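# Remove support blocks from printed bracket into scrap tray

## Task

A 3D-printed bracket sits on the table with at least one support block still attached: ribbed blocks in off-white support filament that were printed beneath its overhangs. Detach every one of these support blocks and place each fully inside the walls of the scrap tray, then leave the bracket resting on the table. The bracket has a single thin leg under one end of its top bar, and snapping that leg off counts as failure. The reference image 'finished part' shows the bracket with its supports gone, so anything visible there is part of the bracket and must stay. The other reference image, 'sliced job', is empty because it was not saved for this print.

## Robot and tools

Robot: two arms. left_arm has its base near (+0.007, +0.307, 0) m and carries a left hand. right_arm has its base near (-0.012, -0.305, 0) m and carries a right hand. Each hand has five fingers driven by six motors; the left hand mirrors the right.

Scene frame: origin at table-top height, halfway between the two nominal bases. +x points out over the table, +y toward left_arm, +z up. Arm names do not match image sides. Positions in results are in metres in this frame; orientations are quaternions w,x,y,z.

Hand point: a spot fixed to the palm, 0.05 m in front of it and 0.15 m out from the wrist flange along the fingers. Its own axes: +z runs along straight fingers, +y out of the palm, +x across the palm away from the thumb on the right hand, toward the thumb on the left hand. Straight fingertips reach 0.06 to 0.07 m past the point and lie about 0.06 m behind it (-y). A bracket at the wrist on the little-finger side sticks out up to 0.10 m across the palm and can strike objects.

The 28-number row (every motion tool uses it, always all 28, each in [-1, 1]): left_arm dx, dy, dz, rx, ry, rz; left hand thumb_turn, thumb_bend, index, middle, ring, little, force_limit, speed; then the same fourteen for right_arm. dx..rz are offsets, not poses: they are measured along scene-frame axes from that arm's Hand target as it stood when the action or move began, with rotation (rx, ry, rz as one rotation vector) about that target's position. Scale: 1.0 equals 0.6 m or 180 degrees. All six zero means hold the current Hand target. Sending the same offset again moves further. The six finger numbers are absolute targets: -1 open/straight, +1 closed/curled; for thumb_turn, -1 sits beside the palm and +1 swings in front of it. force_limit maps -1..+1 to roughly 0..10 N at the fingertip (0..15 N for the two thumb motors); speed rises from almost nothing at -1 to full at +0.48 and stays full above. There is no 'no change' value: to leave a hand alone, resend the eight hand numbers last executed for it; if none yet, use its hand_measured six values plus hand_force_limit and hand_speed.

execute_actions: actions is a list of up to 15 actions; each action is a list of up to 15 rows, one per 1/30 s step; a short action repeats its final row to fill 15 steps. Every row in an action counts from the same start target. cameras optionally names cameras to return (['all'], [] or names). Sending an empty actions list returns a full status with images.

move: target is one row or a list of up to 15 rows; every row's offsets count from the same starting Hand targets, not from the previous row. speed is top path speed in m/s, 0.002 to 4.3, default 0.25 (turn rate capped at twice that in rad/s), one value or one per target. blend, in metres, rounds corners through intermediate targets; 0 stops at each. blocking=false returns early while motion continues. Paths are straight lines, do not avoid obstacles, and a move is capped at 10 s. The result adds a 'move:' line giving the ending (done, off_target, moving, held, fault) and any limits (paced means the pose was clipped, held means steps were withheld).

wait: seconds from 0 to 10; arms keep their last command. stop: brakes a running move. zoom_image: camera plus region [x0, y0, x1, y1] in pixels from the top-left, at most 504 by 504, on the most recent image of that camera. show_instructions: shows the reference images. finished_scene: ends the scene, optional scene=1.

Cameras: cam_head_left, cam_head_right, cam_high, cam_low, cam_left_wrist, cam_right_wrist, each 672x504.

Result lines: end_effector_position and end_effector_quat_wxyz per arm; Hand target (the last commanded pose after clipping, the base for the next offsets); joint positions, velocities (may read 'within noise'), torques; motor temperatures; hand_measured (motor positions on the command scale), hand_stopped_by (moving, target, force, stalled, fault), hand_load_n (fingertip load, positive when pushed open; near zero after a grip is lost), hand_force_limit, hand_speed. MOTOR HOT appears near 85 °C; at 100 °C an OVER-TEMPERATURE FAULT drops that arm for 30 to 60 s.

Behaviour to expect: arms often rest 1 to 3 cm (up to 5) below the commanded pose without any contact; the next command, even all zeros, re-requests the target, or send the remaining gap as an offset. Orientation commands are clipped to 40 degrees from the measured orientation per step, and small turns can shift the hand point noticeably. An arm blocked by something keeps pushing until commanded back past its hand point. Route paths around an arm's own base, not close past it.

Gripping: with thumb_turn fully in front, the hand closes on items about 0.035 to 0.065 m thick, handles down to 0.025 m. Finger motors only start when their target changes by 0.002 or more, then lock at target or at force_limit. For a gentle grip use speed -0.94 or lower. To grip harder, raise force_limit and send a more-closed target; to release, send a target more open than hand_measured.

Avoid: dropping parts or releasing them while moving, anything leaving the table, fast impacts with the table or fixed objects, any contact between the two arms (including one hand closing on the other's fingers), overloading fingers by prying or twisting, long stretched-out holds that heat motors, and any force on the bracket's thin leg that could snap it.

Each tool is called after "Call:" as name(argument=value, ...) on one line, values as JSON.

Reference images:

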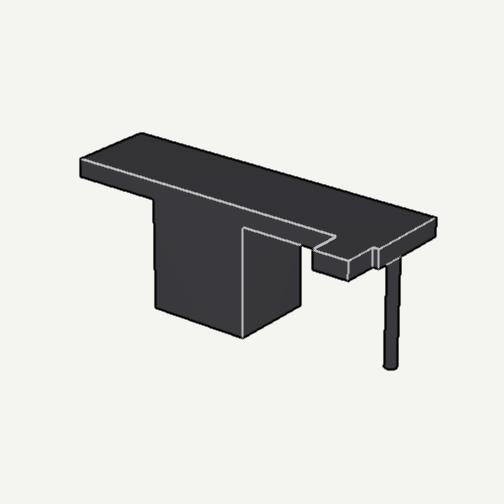

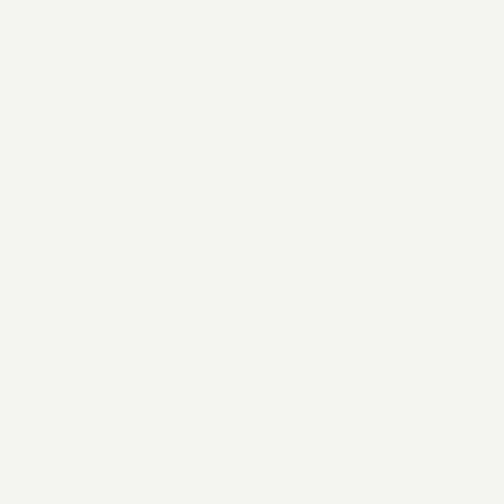

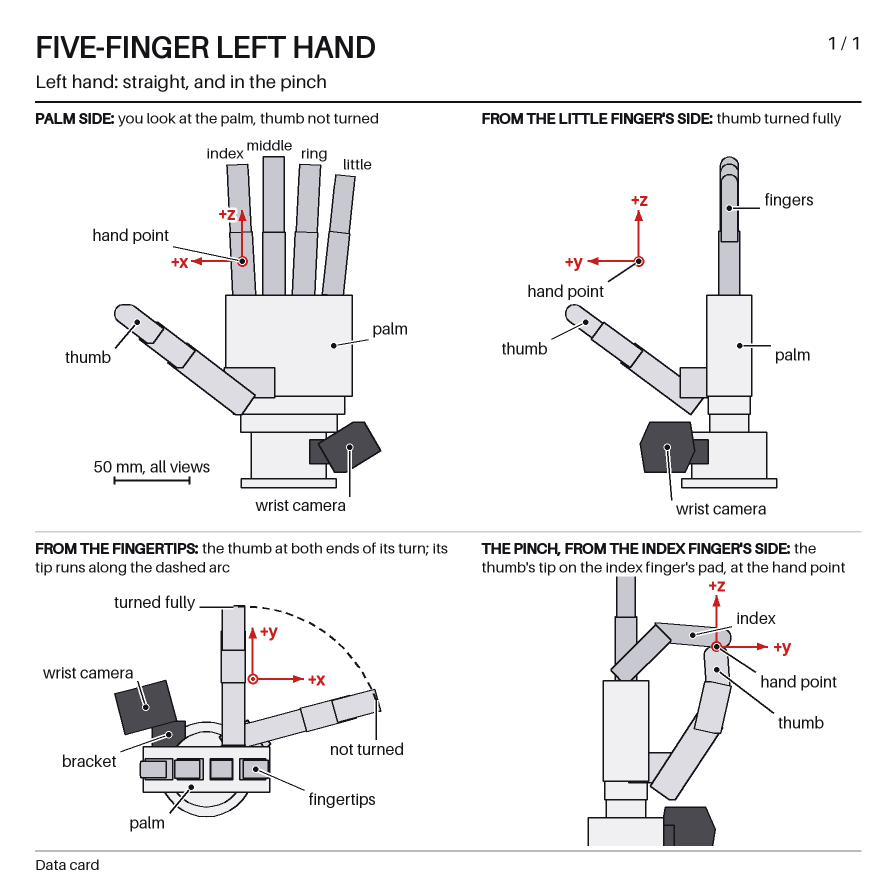

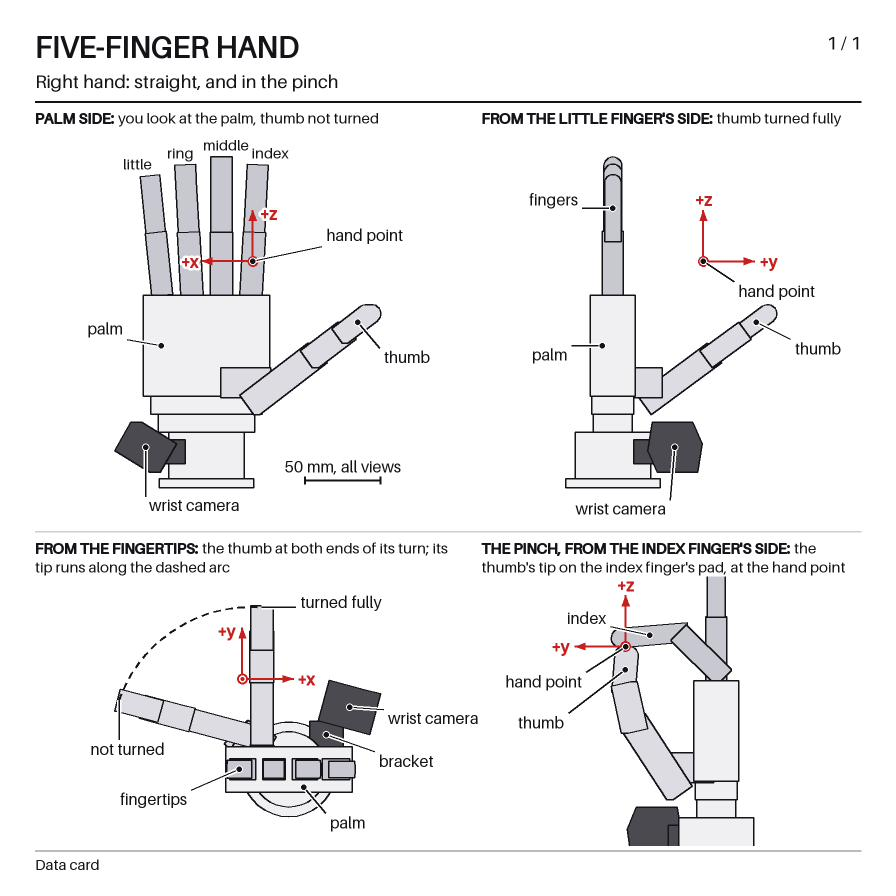

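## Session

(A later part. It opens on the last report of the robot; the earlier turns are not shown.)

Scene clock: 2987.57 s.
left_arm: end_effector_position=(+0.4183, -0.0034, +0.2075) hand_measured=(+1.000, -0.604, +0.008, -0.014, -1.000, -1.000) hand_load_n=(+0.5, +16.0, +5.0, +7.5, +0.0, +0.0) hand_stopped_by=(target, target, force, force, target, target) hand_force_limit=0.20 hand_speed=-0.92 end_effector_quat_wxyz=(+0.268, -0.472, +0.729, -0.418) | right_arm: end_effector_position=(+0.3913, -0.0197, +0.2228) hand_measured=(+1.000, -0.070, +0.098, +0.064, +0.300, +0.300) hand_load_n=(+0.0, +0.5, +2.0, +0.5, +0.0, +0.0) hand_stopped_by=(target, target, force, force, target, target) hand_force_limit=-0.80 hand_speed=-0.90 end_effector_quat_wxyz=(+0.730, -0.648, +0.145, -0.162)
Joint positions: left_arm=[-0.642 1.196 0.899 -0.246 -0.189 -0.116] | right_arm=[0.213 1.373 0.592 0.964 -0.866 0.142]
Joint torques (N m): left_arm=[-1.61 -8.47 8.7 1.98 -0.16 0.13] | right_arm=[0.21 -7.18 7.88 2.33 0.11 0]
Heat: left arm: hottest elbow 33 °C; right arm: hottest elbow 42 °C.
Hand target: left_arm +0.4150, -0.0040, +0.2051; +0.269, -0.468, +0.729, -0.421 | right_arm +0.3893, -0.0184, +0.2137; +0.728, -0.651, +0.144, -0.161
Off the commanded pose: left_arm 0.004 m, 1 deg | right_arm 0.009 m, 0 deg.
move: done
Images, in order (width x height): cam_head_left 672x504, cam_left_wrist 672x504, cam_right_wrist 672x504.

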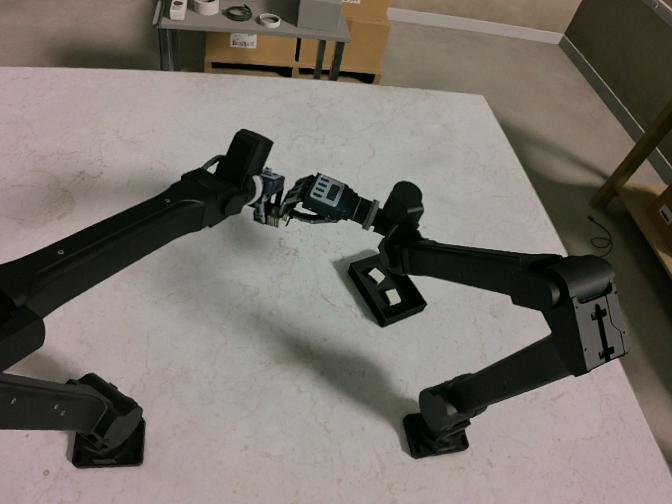

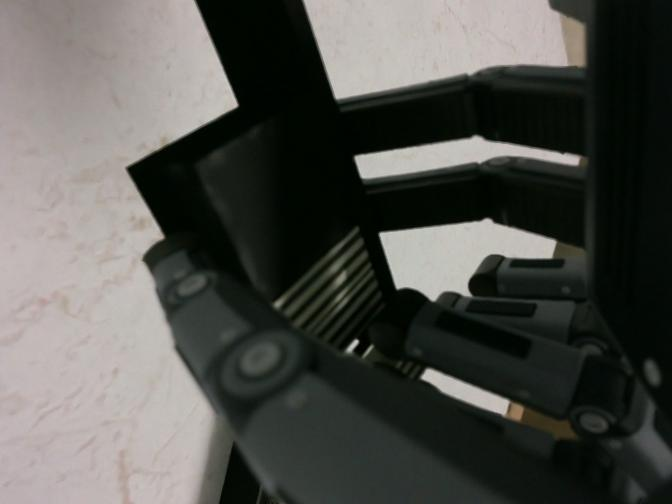

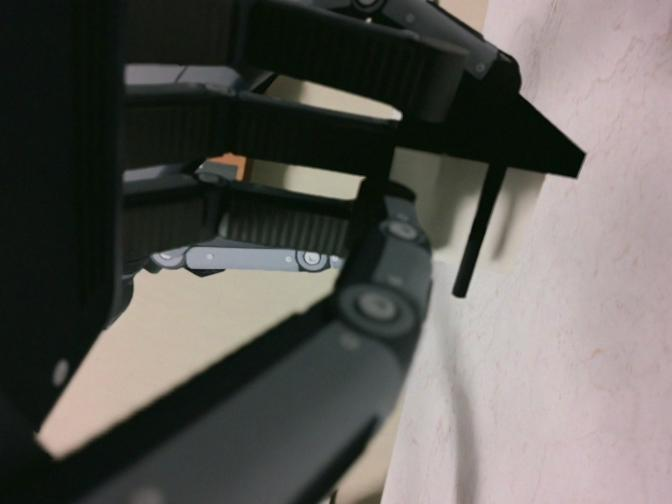

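Call:
move(target=[0, 0, 0, 0, 0, 0, 1, -0.6, 0.2, 0.2, -1, -1, 0.2, -0.92, 0, 0, 0, 0, 0, 0, 1, -0.07, 0.3, 0.3, 0.3, 0.3, -0.3, -0.9], speed=0.04, cameras=["cam_right_wrist", "cam_left_wrist"])

Call:
zoom_image(camera="cam_left_wrist", region=[280, 210, 560, 490])

Scene clock: 2993.93 s.
left_arm: end_effector_position=(+0.4180, -0.0037, +0.2075) hand_measured=(+1.000, -0.604, +0.008, -0.014, -1.000, -1.000) hand_load_n=(+0.5, +15.5, +5.5, +7.5, +0.0, +0.0) hand_stopped_by=(target, target, force, force, target, target) hand_force_limit=0.20 hand_speed=-0.92 end_effector_quat_wxyz=(+0.268, -0.472, +0.729, -0.418) | right_arm: end_effector_position=(+0.3914, -0.0197, +0.2230) hand_measured=(+1.000, -0.070, +0.106, +0.080, +0.300, +0.300) hand_load_n=(+0.5, +2.5, +2.5, +5.0, +0.0, +0.0) hand_stopped_by=(target, target, force, force, target, target) hand_force_limit=-0.30 hand_speed=-0.90 end_effector_quat_wxyz=(+0.730, -0.648, +0.145, -0.162)
Joint positions: left_arm=[-0.643 1.196 0.899 -0.246 -0.187 -0.116] | right_arm=[0.213 1.373 0.592 0.965 -0.866 0.142]
Joint torques (N m): left_arm=[-1.55 -8.41 8.7 1.99 -0.21 0.13] | right_arm=[0.21 -7.18 7.87 2.28 0.11 0]
Heat: left arm: hottest elbow 33 °C; right arm: hottest elbow 42 °C.
Hand target: left_arm +0.4150, -0.0039, +0.2051; +0.269, -0.468, +0.729, -0.421 | right_arm +0.3893, -0.0184, +0.2137; +0.728, -0.651, +0.144, -0.161
Off the commanded pose: left_arm 0.004 m, 1 deg | right_arm 0.010 m, 0 deg.
move: done
Images, in order (width x height): cam_left_wrist 672x504, cam_right_wrist 672x504.

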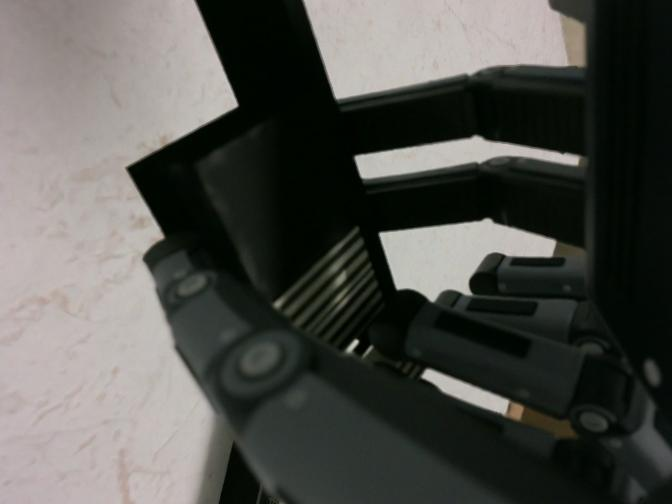

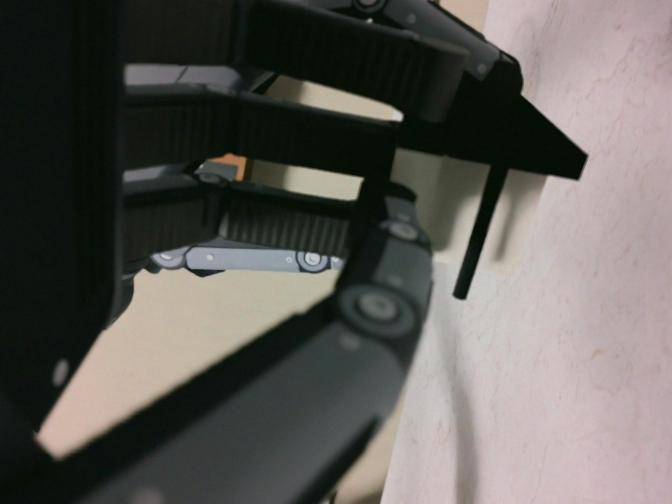

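Scaled by 1.800 from the camera's 672x504 image, which has a finer 960x720 frame.

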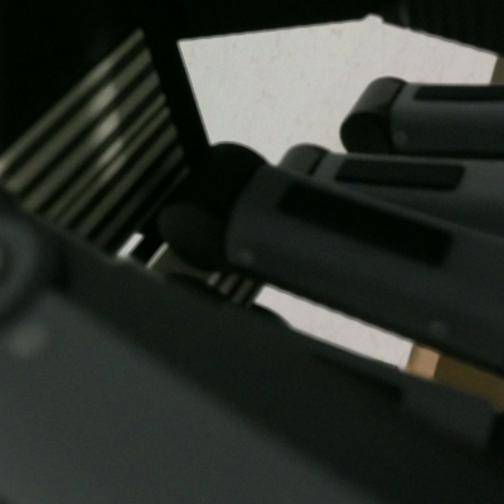

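Call:
move(target=[0, 0, 0, 0, 0, 0, 1, -0.6, 0.2, 0.2, -1, -1, 0.2, -0.92, 0, 0, 0, 0, 0, 0, 1, -0.07, 0.35, 0.32, 0.3, 0.3, 0.15, -0.92], speed=0.04, cameras=["cam_left_wrist", "cam_head_left"])

Call:
zoom_image(camera="cam_head_left", region=[240, 150, 360, 240])

Scene clock: 2999.77 s.
left_arm: end_effector_position=(+0.4179, -0.0040, +0.2075) hand_measured=(+1.000, -0.604, +0.008, -0.014, -1.000, -1.000) hand_load_n=(+1.0, +16.0, +5.5, +7.5, -0.5, +0.0) hand_stopped_by=(target, target, force, force, target, target) hand_force_limit=0.20 hand_speed=-0.92 end_effector_quat_wxyz=(+0.267, -0.471, +0.729, -0.418) | right_arm: end_effector_position=(+0.3912, -0.0195, +0.2230) hand_measured=(+1.000, -0.070, +0.120, +0.086, +0.300, +0.300) hand_load_n=(+0.0, +3.5, +6.0, +6.5, +0.0, +0.0) hand_stopped_by=(target, target, force, force, target, target) hand_force_limit=0.15 hand_speed=-0.92 end_effector_quat_wxyz=(+0.730, -0.648, +0.145, -0.162)
Joint positions: left_arm=[-0.643 1.196 0.899 -0.246 -0.187 -0.116] | right_arm=[0.213 1.373 0.592 0.965 -0.866 0.142]
Joint torques (N m): left_arm=[-1.55 -8.35 8.69 1.98 -0.21 0.13] | right_arm=[0.21 -7.18 7.88 2.29 0.11 0]
Heat: left arm: hottest elbow 33 °C; right arm: hottest elbow 42 °C.
Hand target: left_arm +0.4149, -0.0040, +0.2051; +0.269, -0.468, +0.729, -0.421 | right_arm +0.3893, -0.0183, +0.2137; +0.728, -0.651, +0.144, -0.161
Off the commanded pose: left_arm 0.004 m, 1 deg | right_arm 0.010 m, 0 deg.
move: done
Images, in order (width x height): cam_head_left 672x504, cam_left_wrist 672x504.

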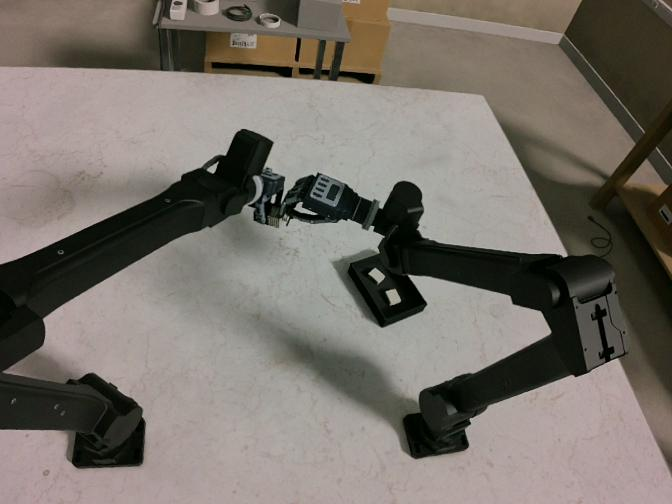

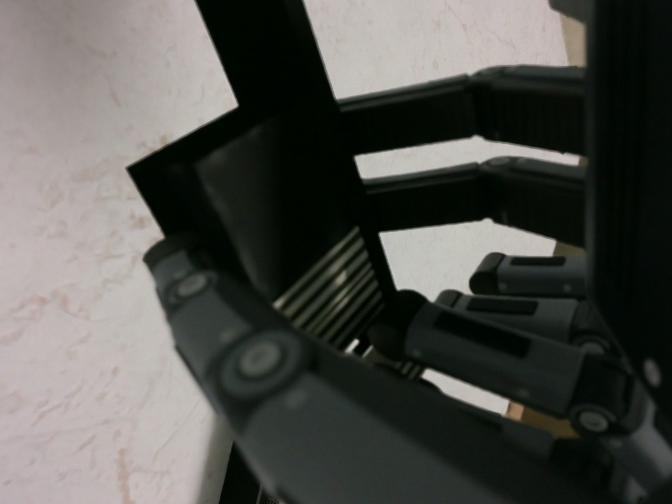

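Scaled by 4.200 from the camera's 672x504 image, which has a finer 960x720 frame.

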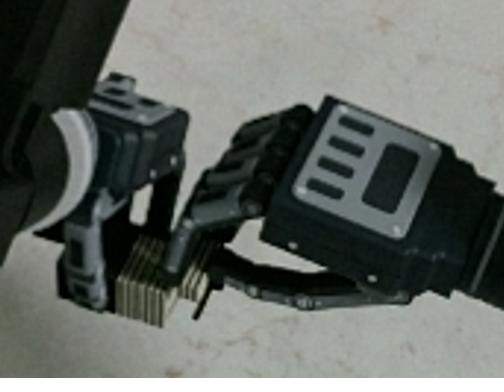

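Call:
move(target=[0.0127, 0.0272, 0, 0, 0, 0, 1, -0.6, 0.2, 0.2, -1, -1, 0.2, -0.92, -0.014, -0.0302, 0.0117, 0, 0, 0, 1, -0.07, 0.35, 0.32, 0.3, 0.3, 0.15, -0.92], speed=0.03, cameras=["cam_left_wrist", "cam_right_wrist", "cam_head_left"])

Scene clock: 3020.03 s.
left_arm: end_effector_position=(+0.4224, +0.0080, +0.2063) hand_measured=(+1.000, -0.604, +0.008, -0.014, -1.000, -1.000) hand_load_n=(+0.0, +16.0, +5.0, +7.5, -0.5, +0.0) hand_stopped_by=(target, target, force, force, target, target) hand_force_limit=0.20 hand_speed=-0.92 end_effector_quat_wxyz=(+0.265, -0.470, +0.731, -0.418) | right_arm: end_effector_position=(+0.3823, -0.0331, +0.2226) hand_measured=(+1.000, -0.070, +0.120, +0.086, +0.300, +0.300) hand_load_n=(+0.5, +2.0, +3.5, +6.0, +0.0, +0.0) hand_stopped_by=(target, target, force, force, target, target) hand_force_limit=0.15 hand_speed=-0.92 end_effector_quat_wxyz=(+0.729, -0.651, +0.140, -0.161)
Joint positions: left_arm=[-0.607 1.189 0.891 -0.244 -0.15 -0.097] | right_arm=[0.18 1.344 0.566 0.965 -0.908 0.142]
Joint torques (N m): left_arm=[-0.62 -8.47 8.7 2.02 -0.06 0.18] | right_arm=[-0.62 -8.41 8.05 1.63 0.08 0.12]
Heat: left arm: hottest elbow 33 °C; right arm: hottest elbow 41 °C.
Hand target: left_arm +0.4227, +0.0123, +0.2051; +0.269, -0.468, +0.729, -0.421 | right_arm +0.3809, -0.0364, +0.2208; +0.728, -0.651, +0.144, -0.161
Off the commanded pose: left_arm 0.004 m, 1 deg | right_arm 0.004 m, 0 deg.
move: done
Images, in order (width x height): cam_head_left 672x504, cam_left_wrist 672x504, cam_right_wrist 672x504.

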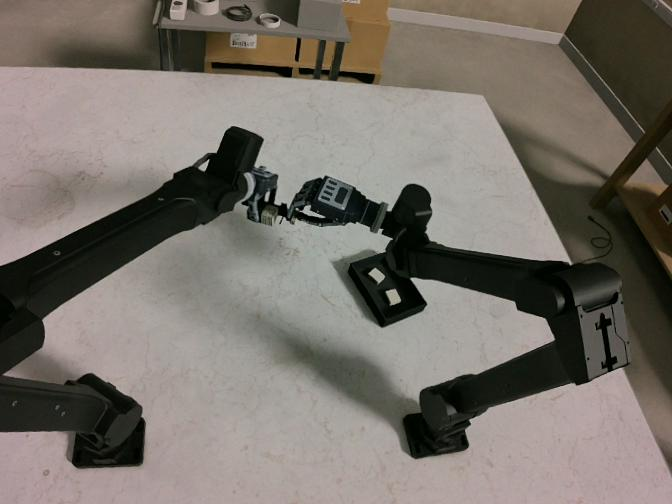

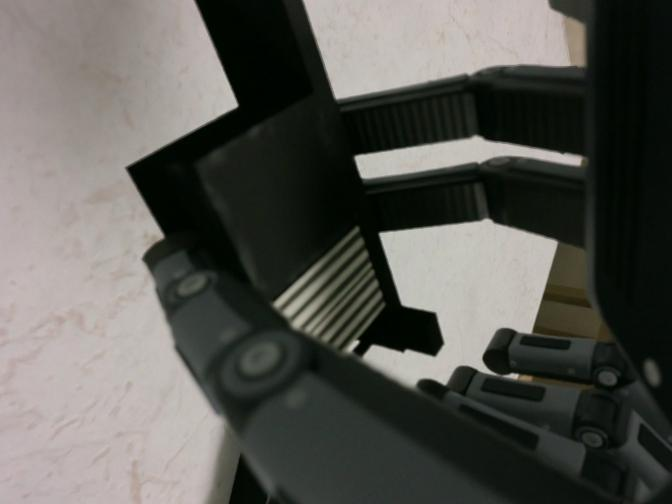

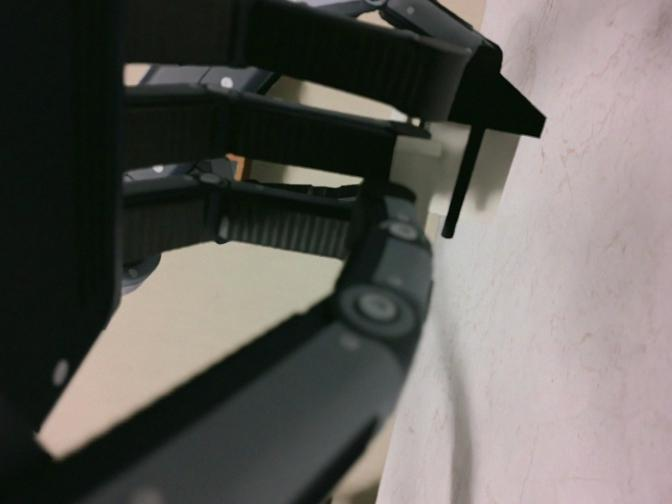

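Call:
zoom_image(camera="cam_right_wrist", region=[330, 50, 570, 290])

Call:
zoom_image(camera="cam_left_wrist", region=[280, 210, 560, 490])

Call:
zoom_image(camera="cam_head_left", region=[220, 150, 360, 260])

Scaled by 2.100 from the camera's 672x504 image, which has a finer 960x720 frame.

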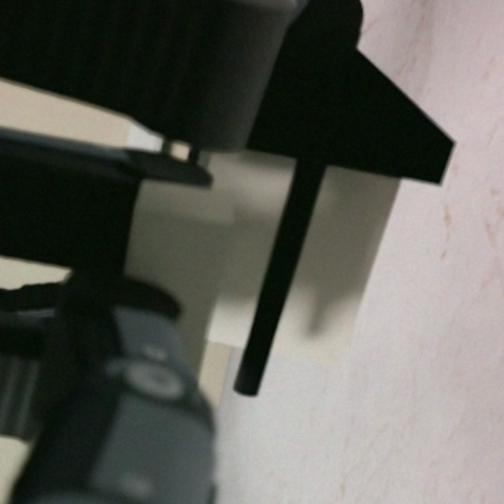

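Scaled by 1.800 from the camera's 672x504 image, which has a finer 960x720 frame.

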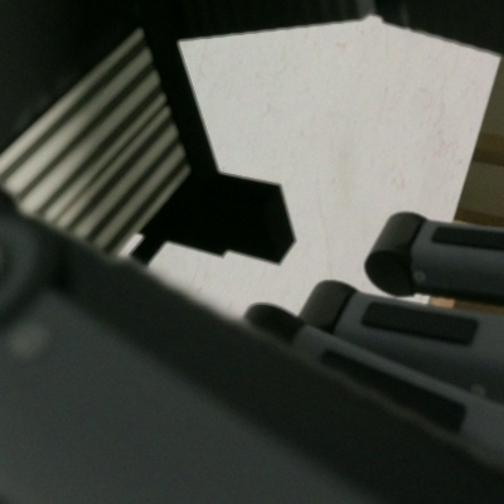

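Scaled by 3.600 from the camera's 672x504 image, which has a finer 960x720 frame.

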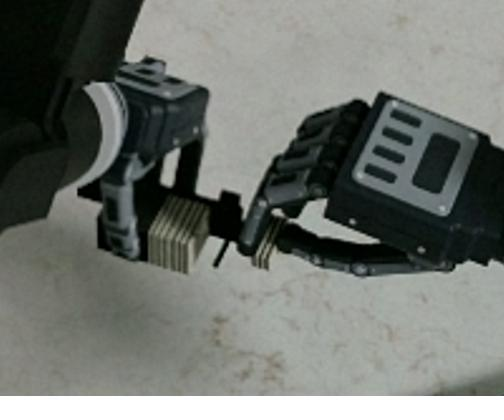

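Call:
zoom_image(camera="cam_head_left", region=[330, 230, 450, 340])

Scaled by 4.200 from the camera's 672x504 image, which has a finer 960x720 frame.

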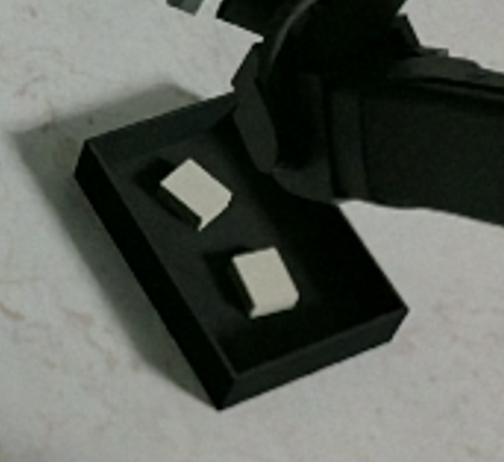

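Call:
move(target=[[0, 0, 0, 0, 0, 0, 1, -0.6, 0.2, 0.2, -1, -1, 0.2, -0.92, -0.0315, -0.106, 0.1153, 0, 0, 0, 1, -0.07, 0.35, 0.32, 0.3, 0.3, 0.15, -0.92],[0, 0, 0, 0, 0, 0, 1, -0.6, 0.2, 0.2, -1, -1, 0.2, -0.92, 0.0068, -0.381, 0.0653, -0.1278, 0.1662, -0.2946, 1, -0.07, 0.35, 0.32, 0.3, 0.3, 0.15, -0.92]], speed=0.12, cameras=["cam_right_wrist", "cam_head_left", "cam_high"])

Scene clock: 3095.27 s.
left_arm: end_effector_position=(+0.4225, +0.0080, +0.2063) hand_measured=(+1.000, -0.604, +0.008, -0.014, -1.000, -1.000) hand_load_n=(+0.0, +16.0, +5.0, +7.5, +0.0, +0.0) hand_stopped_by=(target, target, force, force, target, target) hand_force_limit=0.20 hand_speed=-0.92 end_effector_quat_wxyz=(+0.265, -0.470, +0.731, -0.418) | right_arm: end_effector_position=(+0.3741, -0.2661, +0.2354) hand_measured=(+1.000, -0.070, +0.120, +0.086, +0.300, +0.300) hand_load_n=(+1.0, +2.0, +3.5, +6.0, +0.0, +0.0) hand_stopped_by=(target, target, force, force, target, target) hand_force_limit=0.15 hand_speed=-0.92 end_effector_quat_wxyz=(-0.376, +0.668, -0.562, +0.311)
Joint positions: left_arm=[-0.607 1.189 0.891 -0.244 -0.15 -0.097] | right_arm=[-0.105 0.833 0.758 -0.491 -0.204 -0.119]
Joint torques (N m): left_arm=[-0.73 -8.53 8.7 2.02 -0.06 0.18] | right_arm=[0.26 -2.67 16.98 1.29 0.06 0.12]
Heat: left arm: hottest elbow 34 °C; right arm: hottest elbow 43 °C.
Hand target: left_arm +0.4227, +0.0124, +0.2051; +0.269, -0.468, +0.729, -0.421 | right_arm +0.3850, -0.2651, +0.2600; -0.384, +0.664, -0.556, +0.321
Off the commanded pose: left_arm 0.004 m, 1 deg | right_arm 0.027 m, 2 deg.
move: off_target (right_arm)
Images, in order (width x height): cam_head_left 672x504, cam_high 672x504, cam_right_wrist 672x504.

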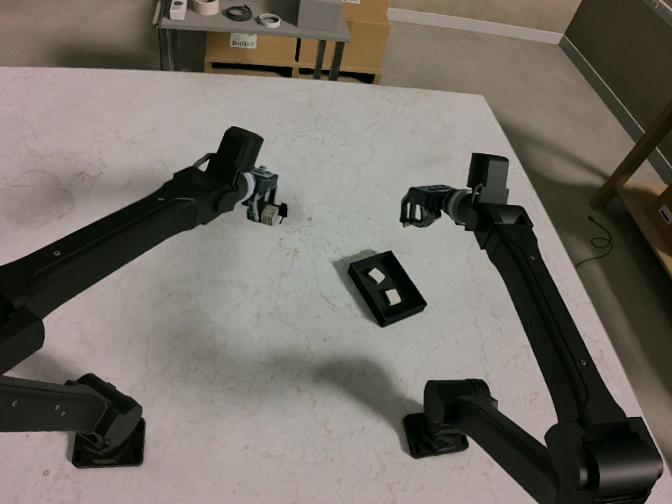

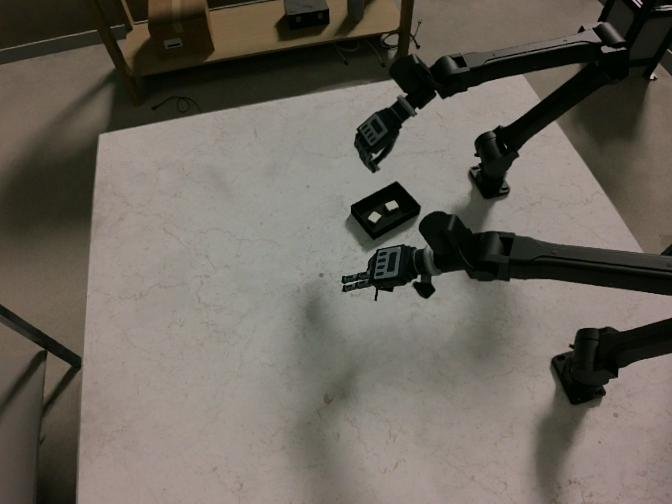

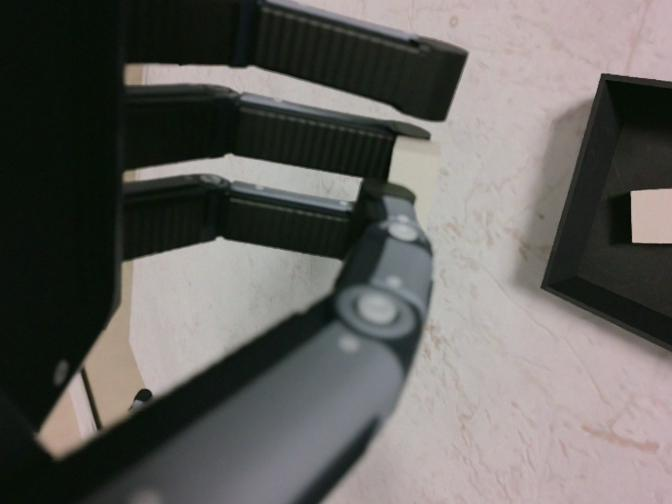

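Call:
move(target=[0, 0, 0, 0, 0, 0, 1, -0.6, 0.2, 0.2, -1, -1, 0.2, -0.92, 0.03, 0.0017, -0.1917, 0, 0, 0, 1, -0.07, 0.35, 0.32, 0.98, 0.98, 0.15, -0.7], speed=0.12, cameras=["cam_right_wrist", "cam_head_left", "cam_high"])

Scene clock: 3105.27 s.
left_arm: end_effector_position=(+0.4225, +0.0080, +0.2063) hand_measured=(+1.000, -0.604, +0.008, -0.014, -1.000, -1.000) hand_load_n=(+0.0, +15.5, +5.0, +7.5, +0.0, +0.0) hand_stopped_by=(target, target, force, force, target, target) hand_force_limit=0.20 hand_speed=-0.92 end_effector_quat_wxyz=(+0.265, -0.470, +0.731, -0.418) | right_arm: end_effector_position=(+0.4014, -0.2672, +0.1484) hand_measured=(+1.000, -0.070, +0.120, +0.086, +0.980, +0.980) hand_load_n=(+1.0, +2.0, +3.0, +6.0, +0.0, +0.0) hand_stopped_by=(target, target, force, force, target, target) hand_force_limit=0.15 hand_speed=-0.70 end_effector_quat_wxyz=(-0.382, +0.664, -0.556, +0.322)
Joint positions: left_arm=[-0.607 1.189 0.891 -0.244 -0.15 -0.097] | right_arm=[-0.101 0.98 0.585 -0.14 -0.198 -0.119]
Joint torques (N m): left_arm=[-0.67 -8.47 8.7 2.04 -0.06 0.18] | right_arm=[0.5 -3.9 10.81 2.58 0.06 0.16]
Heat: left arm: hottest elbow 34 °C; right arm: hottest elbow 45 °C.
Hand target: left_arm +0.4227, +0.0124, +0.2051; +0.269, -0.468, +0.729, -0.421 | right_arm +0.4030, -0.2641, +0.1450; -0.384, +0.664, -0.556, +0.321
Off the commanded pose: left_arm 0.005 m, 1 deg | right_arm 0.005 m, 0 deg.
move: done
Images, in order (width x height): cam_head_left 672x504, cam_high 672x504, cam_right_wrist 672x504.

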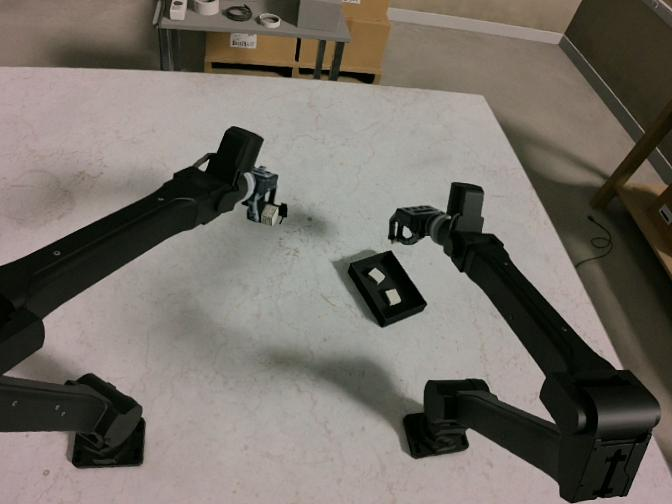

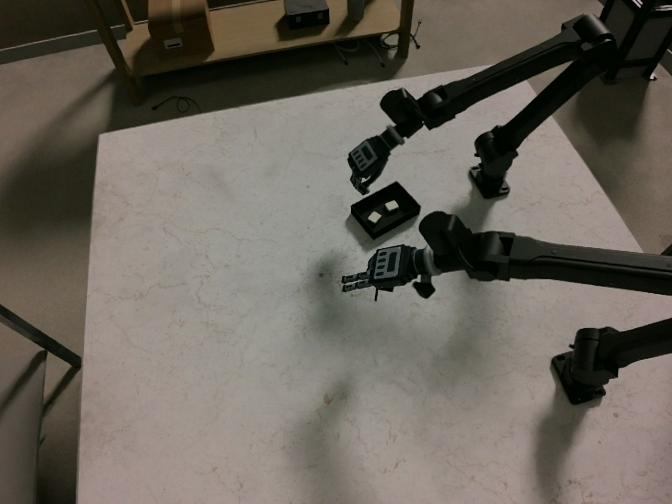

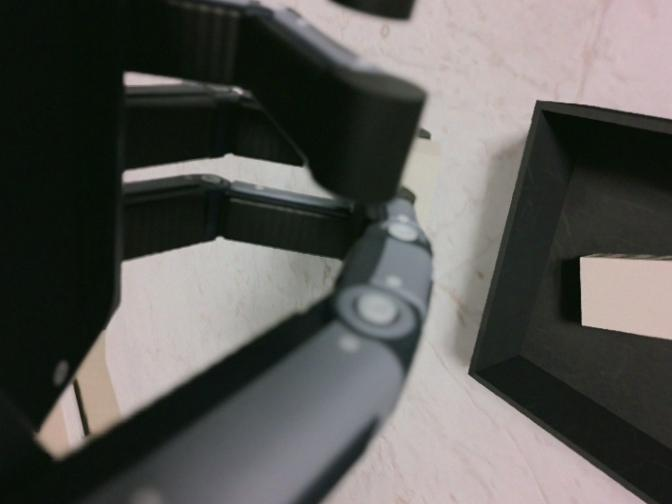

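Call:
move(target=[0, 0, 0, 0, 0, 0, 1, -0.6, 0.2, 0.2, -1, -1, 0.2, -0.92, -0.0157, 0.0035, -0.1217, 0, 0, 0, 1, -0.07, 0.35, 0.32, 0.98, 0.98, 0.15, -0.7], speed=0.08, cameras=["cam_right_wrist", "cam_head_left", "cam_head_right"])

Call:
zoom_image(camera="cam_head_left", region=[330, 200, 450, 340])

Scene clock: 3121.50 s.
left_arm: end_effector_position=(+0.4225, +0.0080, +0.2063) hand_measured=(+1.000, -0.604, +0.008, -0.014, -1.000, -1.000) hand_load_n=(+0.5, +16.0, +5.0, +7.5, +0.0, -0.5) hand_stopped_by=(target, target, force, force, target, target) hand_force_limit=0.20 hand_speed=-0.92 end_effector_quat_wxyz=(+0.265, -0.470, +0.731, -0.418) | right_arm: end_effector_position=(+0.3934, -0.2652, +0.0756) hand_measured=(+1.000, -0.070, +0.120, +0.086, +0.980, +0.980) hand_load_n=(+1.0, +1.5, +3.5, +6.0, +0.0, +0.0) hand_stopped_by=(target, target, force, force, target, target) hand_force_limit=0.15 hand_speed=-0.70 end_effector_quat_wxyz=(-0.382, +0.664, -0.555, +0.323)
Joint positions: left_arm=[-0.607 1.189 0.891 -0.244 -0.15 -0.097] | right_arm=[-0.095 1.102 0.435 0.134 -0.193 -0.119]
Joint torques (N m): left_arm=[-0.62 -8.47 8.7 2 -0.06 0.18] | right_arm=[0.5 -4.19 9.24 2.5 0.06 0.19]
Heat: left arm: hottest elbow 34 °C; right arm: hottest elbow 45 °C.
Hand target: left_arm +0.4227, +0.0124, +0.2051; +0.269, -0.468, +0.729, -0.421 | right_arm +0.3934, -0.2618, +0.0717; -0.384, +0.664, -0.556, +0.321
Off the commanded pose: left_arm 0.005 m, 1 deg | right_arm 0.005 m, 0 deg.
move: done
Images, in order (width x height): cam_head_left 672x504, cam_head_right 672x504, cam_right_wrist 672x504.

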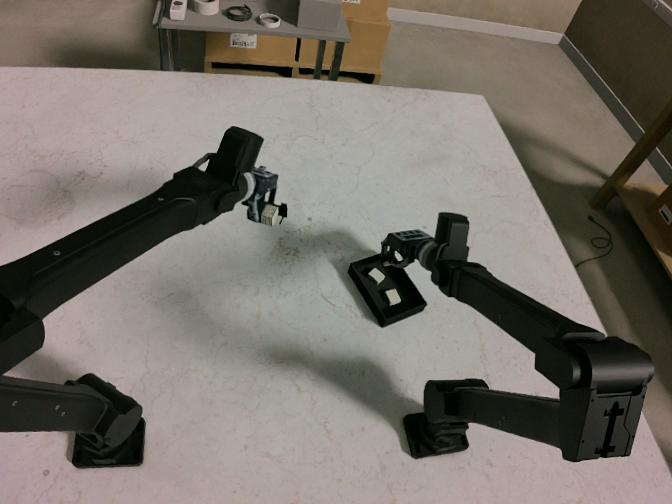

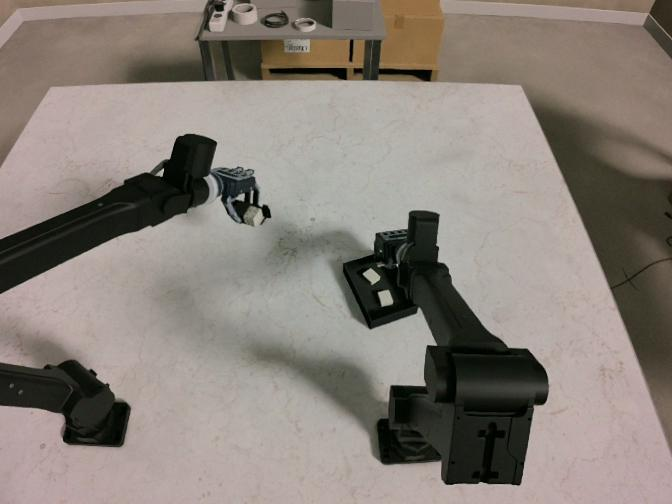

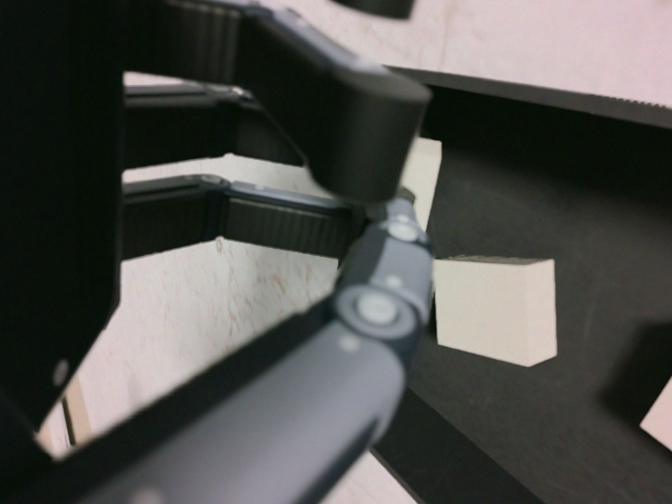

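Scaled by 3.600 from the camera's 672x504 image, which has a finer 960x720 frame.

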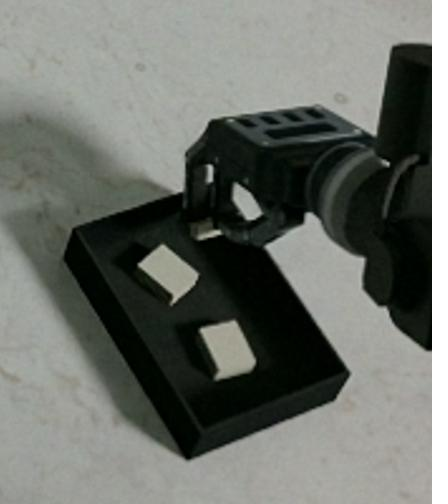

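Call:
move(target=[0, 0, 0, 0, 0, 0, 1, -0.6, 0.2, 0.2, -1, -1, 0.2, -0.92, 0, 0, -0.0383, 0, 0, 0, 1, -0.07, 0.35, 0.32, 0.98, 0.98, 0.15, -0.7], speed=0.05, cameras=["cam_right_wrist", "cam_head_left", "cam_low"])

Call:
zoom_image(camera="cam_head_left", region=[330, 200, 450, 340])

Call:
zoom_image(camera="cam_low", region=[210, 240, 330, 340])

Scene clock: 3162.83 s.
left_arm: end_effector_position=(+0.4225, +0.0080, +0.2063) hand_measured=(+1.000, -0.604, +0.008, -0.014, -1.000, -1.000) hand_load_n=(+0.0, +16.0, +5.0, +7.5, +0.0, +0.0) hand_stopped_by=(target, target, force, force, target, target) hand_force_limit=0.20 hand_speed=-0.92 end_effector_quat_wxyz=(+0.265, -0.470, +0.731, -0.418) | right_arm: end_effector_position=(+0.3944, -0.2653, +0.0533) hand_measured=(+1.000, -0.070, +0.120, +0.086, +0.980, +0.980) hand_load_n=(+0.5, +2.0, +3.5, +6.0, +0.0, +0.0) hand_stopped_by=(target, target, force, force, target, target) hand_force_limit=0.15 hand_speed=-0.70 end_effector_quat_wxyz=(-0.382, +0.664, -0.555, +0.324)
Joint positions: left_arm=[-0.607 1.189 0.891 -0.244 -0.15 -0.097] | right_arm=[-0.095 1.174 0.403 0.238 -0.193 -0.119]
Joint torques (N m): left_arm=[-0.73 -8.41 8.72 2.03 -0.06 0.18] | right_arm=[0.5 -4.54 8.43 2.52 0.06 0.19]
Heat: left arm: hottest elbow 34 °C; right arm: hottest elbow 42 °C.
Hand target: left_arm +0.4227, +0.0124, +0.2051; +0.269, -0.468, +0.729, -0.421 | right_arm +0.3936, -0.2618, +0.0490; -0.384, +0.664, -0.556, +0.321
Off the commanded pose: left_arm 0.005 m, 1 deg | right_arm 0.006 m, 0 deg.
move: done
Images, in order (width x height): cam_head_left 672x504, cam_low 672x504, cam_right_wrist 672x504.

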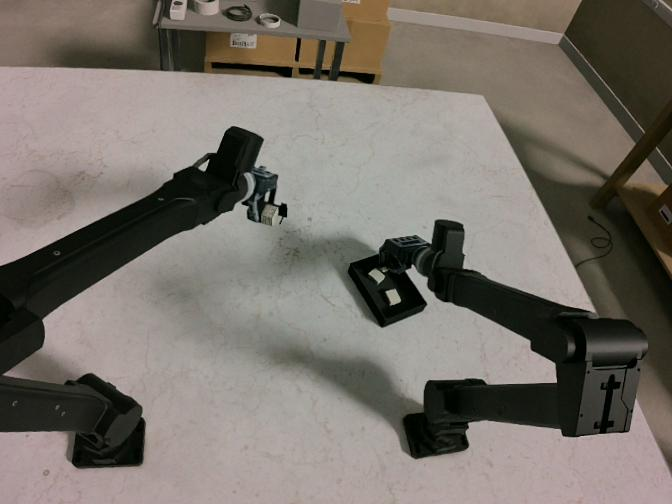

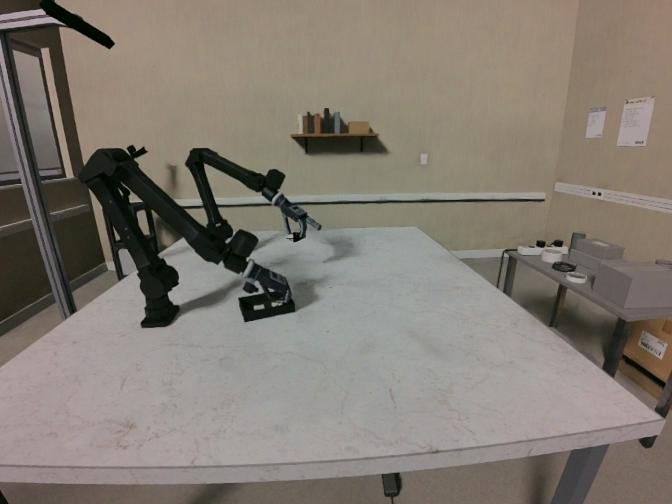

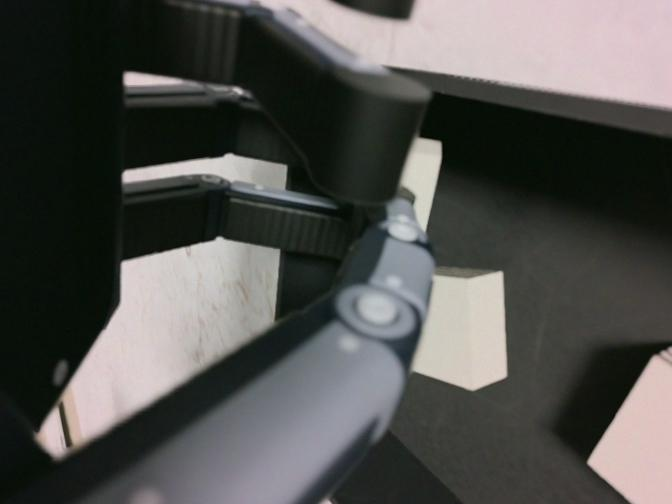

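Scaled by 3.600 from the camera's 672x504 image, which has a finer 960x720 frame.

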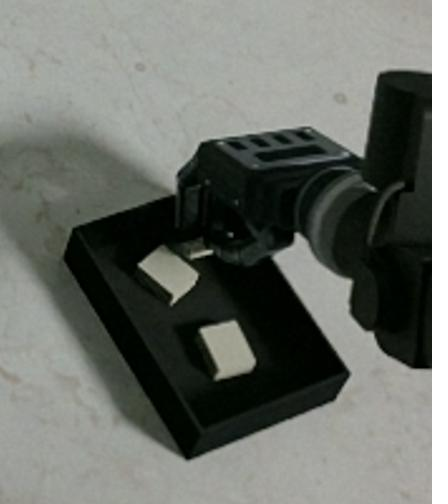

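Scaled by 4.200 from the camera's 672x504 image, which has a finer 960x720 frame.

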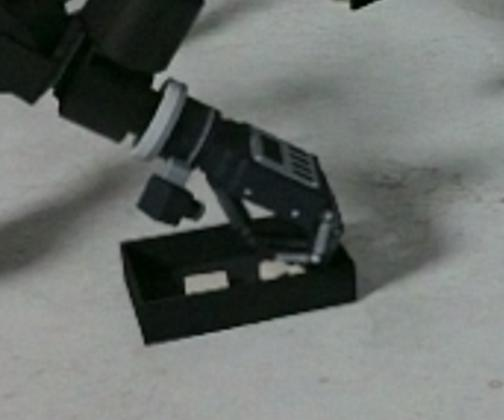

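Call:
move(target=[0, 0, 0, 0, 0, 0, 1, -0.6, 0.2, 0.2, -1, -1, 0.2, -0.92, 0, 0, -0.0167, 0, 0, 0, 1, -0.07, 0.35, 0.32, 0.98, 0.98, 0.15, -0.7], speed=0.03, cameras=["cam_right_wrist", "cam_low"])

Call:
zoom_image(camera="cam_low", region=[210, 240, 330, 340])

Scene clock: 3173.60 s.
left_arm: end_effector_position=(+0.4225, +0.0080, +0.2063) hand_measured=(+1.000, -0.604, +0.008, -0.014, -1.000, -1.000) hand_load_n=(+0.0, +16.0, +5.0, +7.5, +0.0, +0.0) hand_stopped_by=(target, target, force, force, target, target) hand_force_limit=0.20 hand_speed=-0.92 end_effector_quat_wxyz=(+0.265, -0.470, +0.731, -0.418) | right_arm: end_effector_position=(+0.3949, -0.2653, +0.0436) hand_measured=(+1.000, -0.070, +0.120, +0.086, +0.980, +0.980) hand_load_n=(+0.5, +2.0, +3.5, +6.0, +0.0, +0.0) hand_stopped_by=(target, target, force, force, target, target) hand_force_limit=0.15 hand_speed=-0.70 end_effector_quat_wxyz=(-0.383, +0.664, -0.555, +0.324)
Joint positions: left_arm=[-0.607 1.189 0.891 -0.244 -0.15 -0.097] | right_arm=[-0.095 1.208 0.391 0.286 -0.193 -0.119]
Joint torques (N m): left_arm=[-0.67 -8.53 8.7 2.03 -0.06 0.18] | right_arm=[0.5 -4.72 8.02 2.55 0.06 0.19]
Heat: left arm: hottest elbow 34 °C; right arm: hottest elbow 42 °C.
Hand target: left_arm +0.4227, +0.0124, +0.2051; +0.269, -0.468, +0.729, -0.421 | right_arm +0.3935, -0.2618, +0.0390; -0.384, +0.664, -0.556, +0.321
Off the commanded pose: left_arm 0.005 m, 1 deg | right_arm 0.006 m, 0 deg.
move: done
Images, in order (width x height): cam_low 672x504, cam_right_wrist 672x504.

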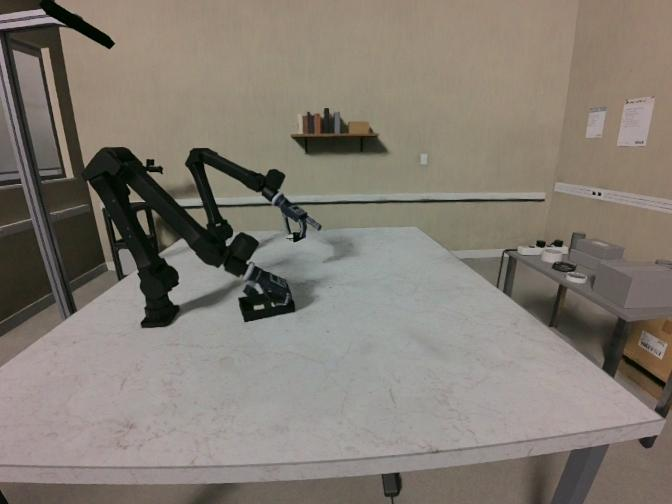

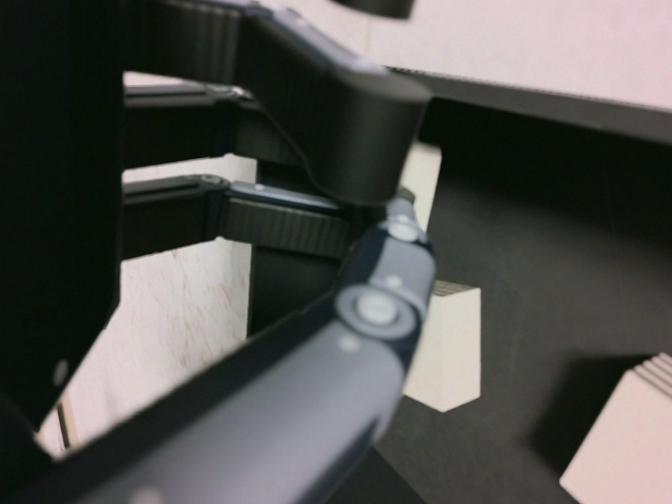

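Scaled by 4.200 from the camera's 672x504 image, which has a finer 960x720 frame.

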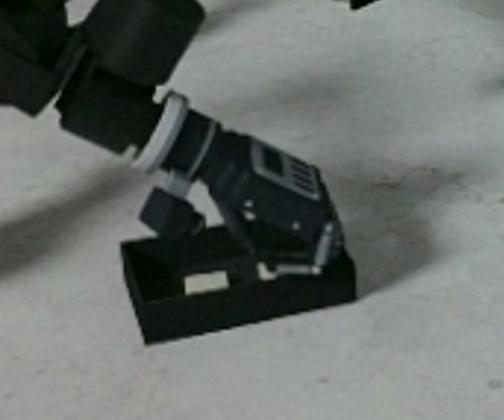

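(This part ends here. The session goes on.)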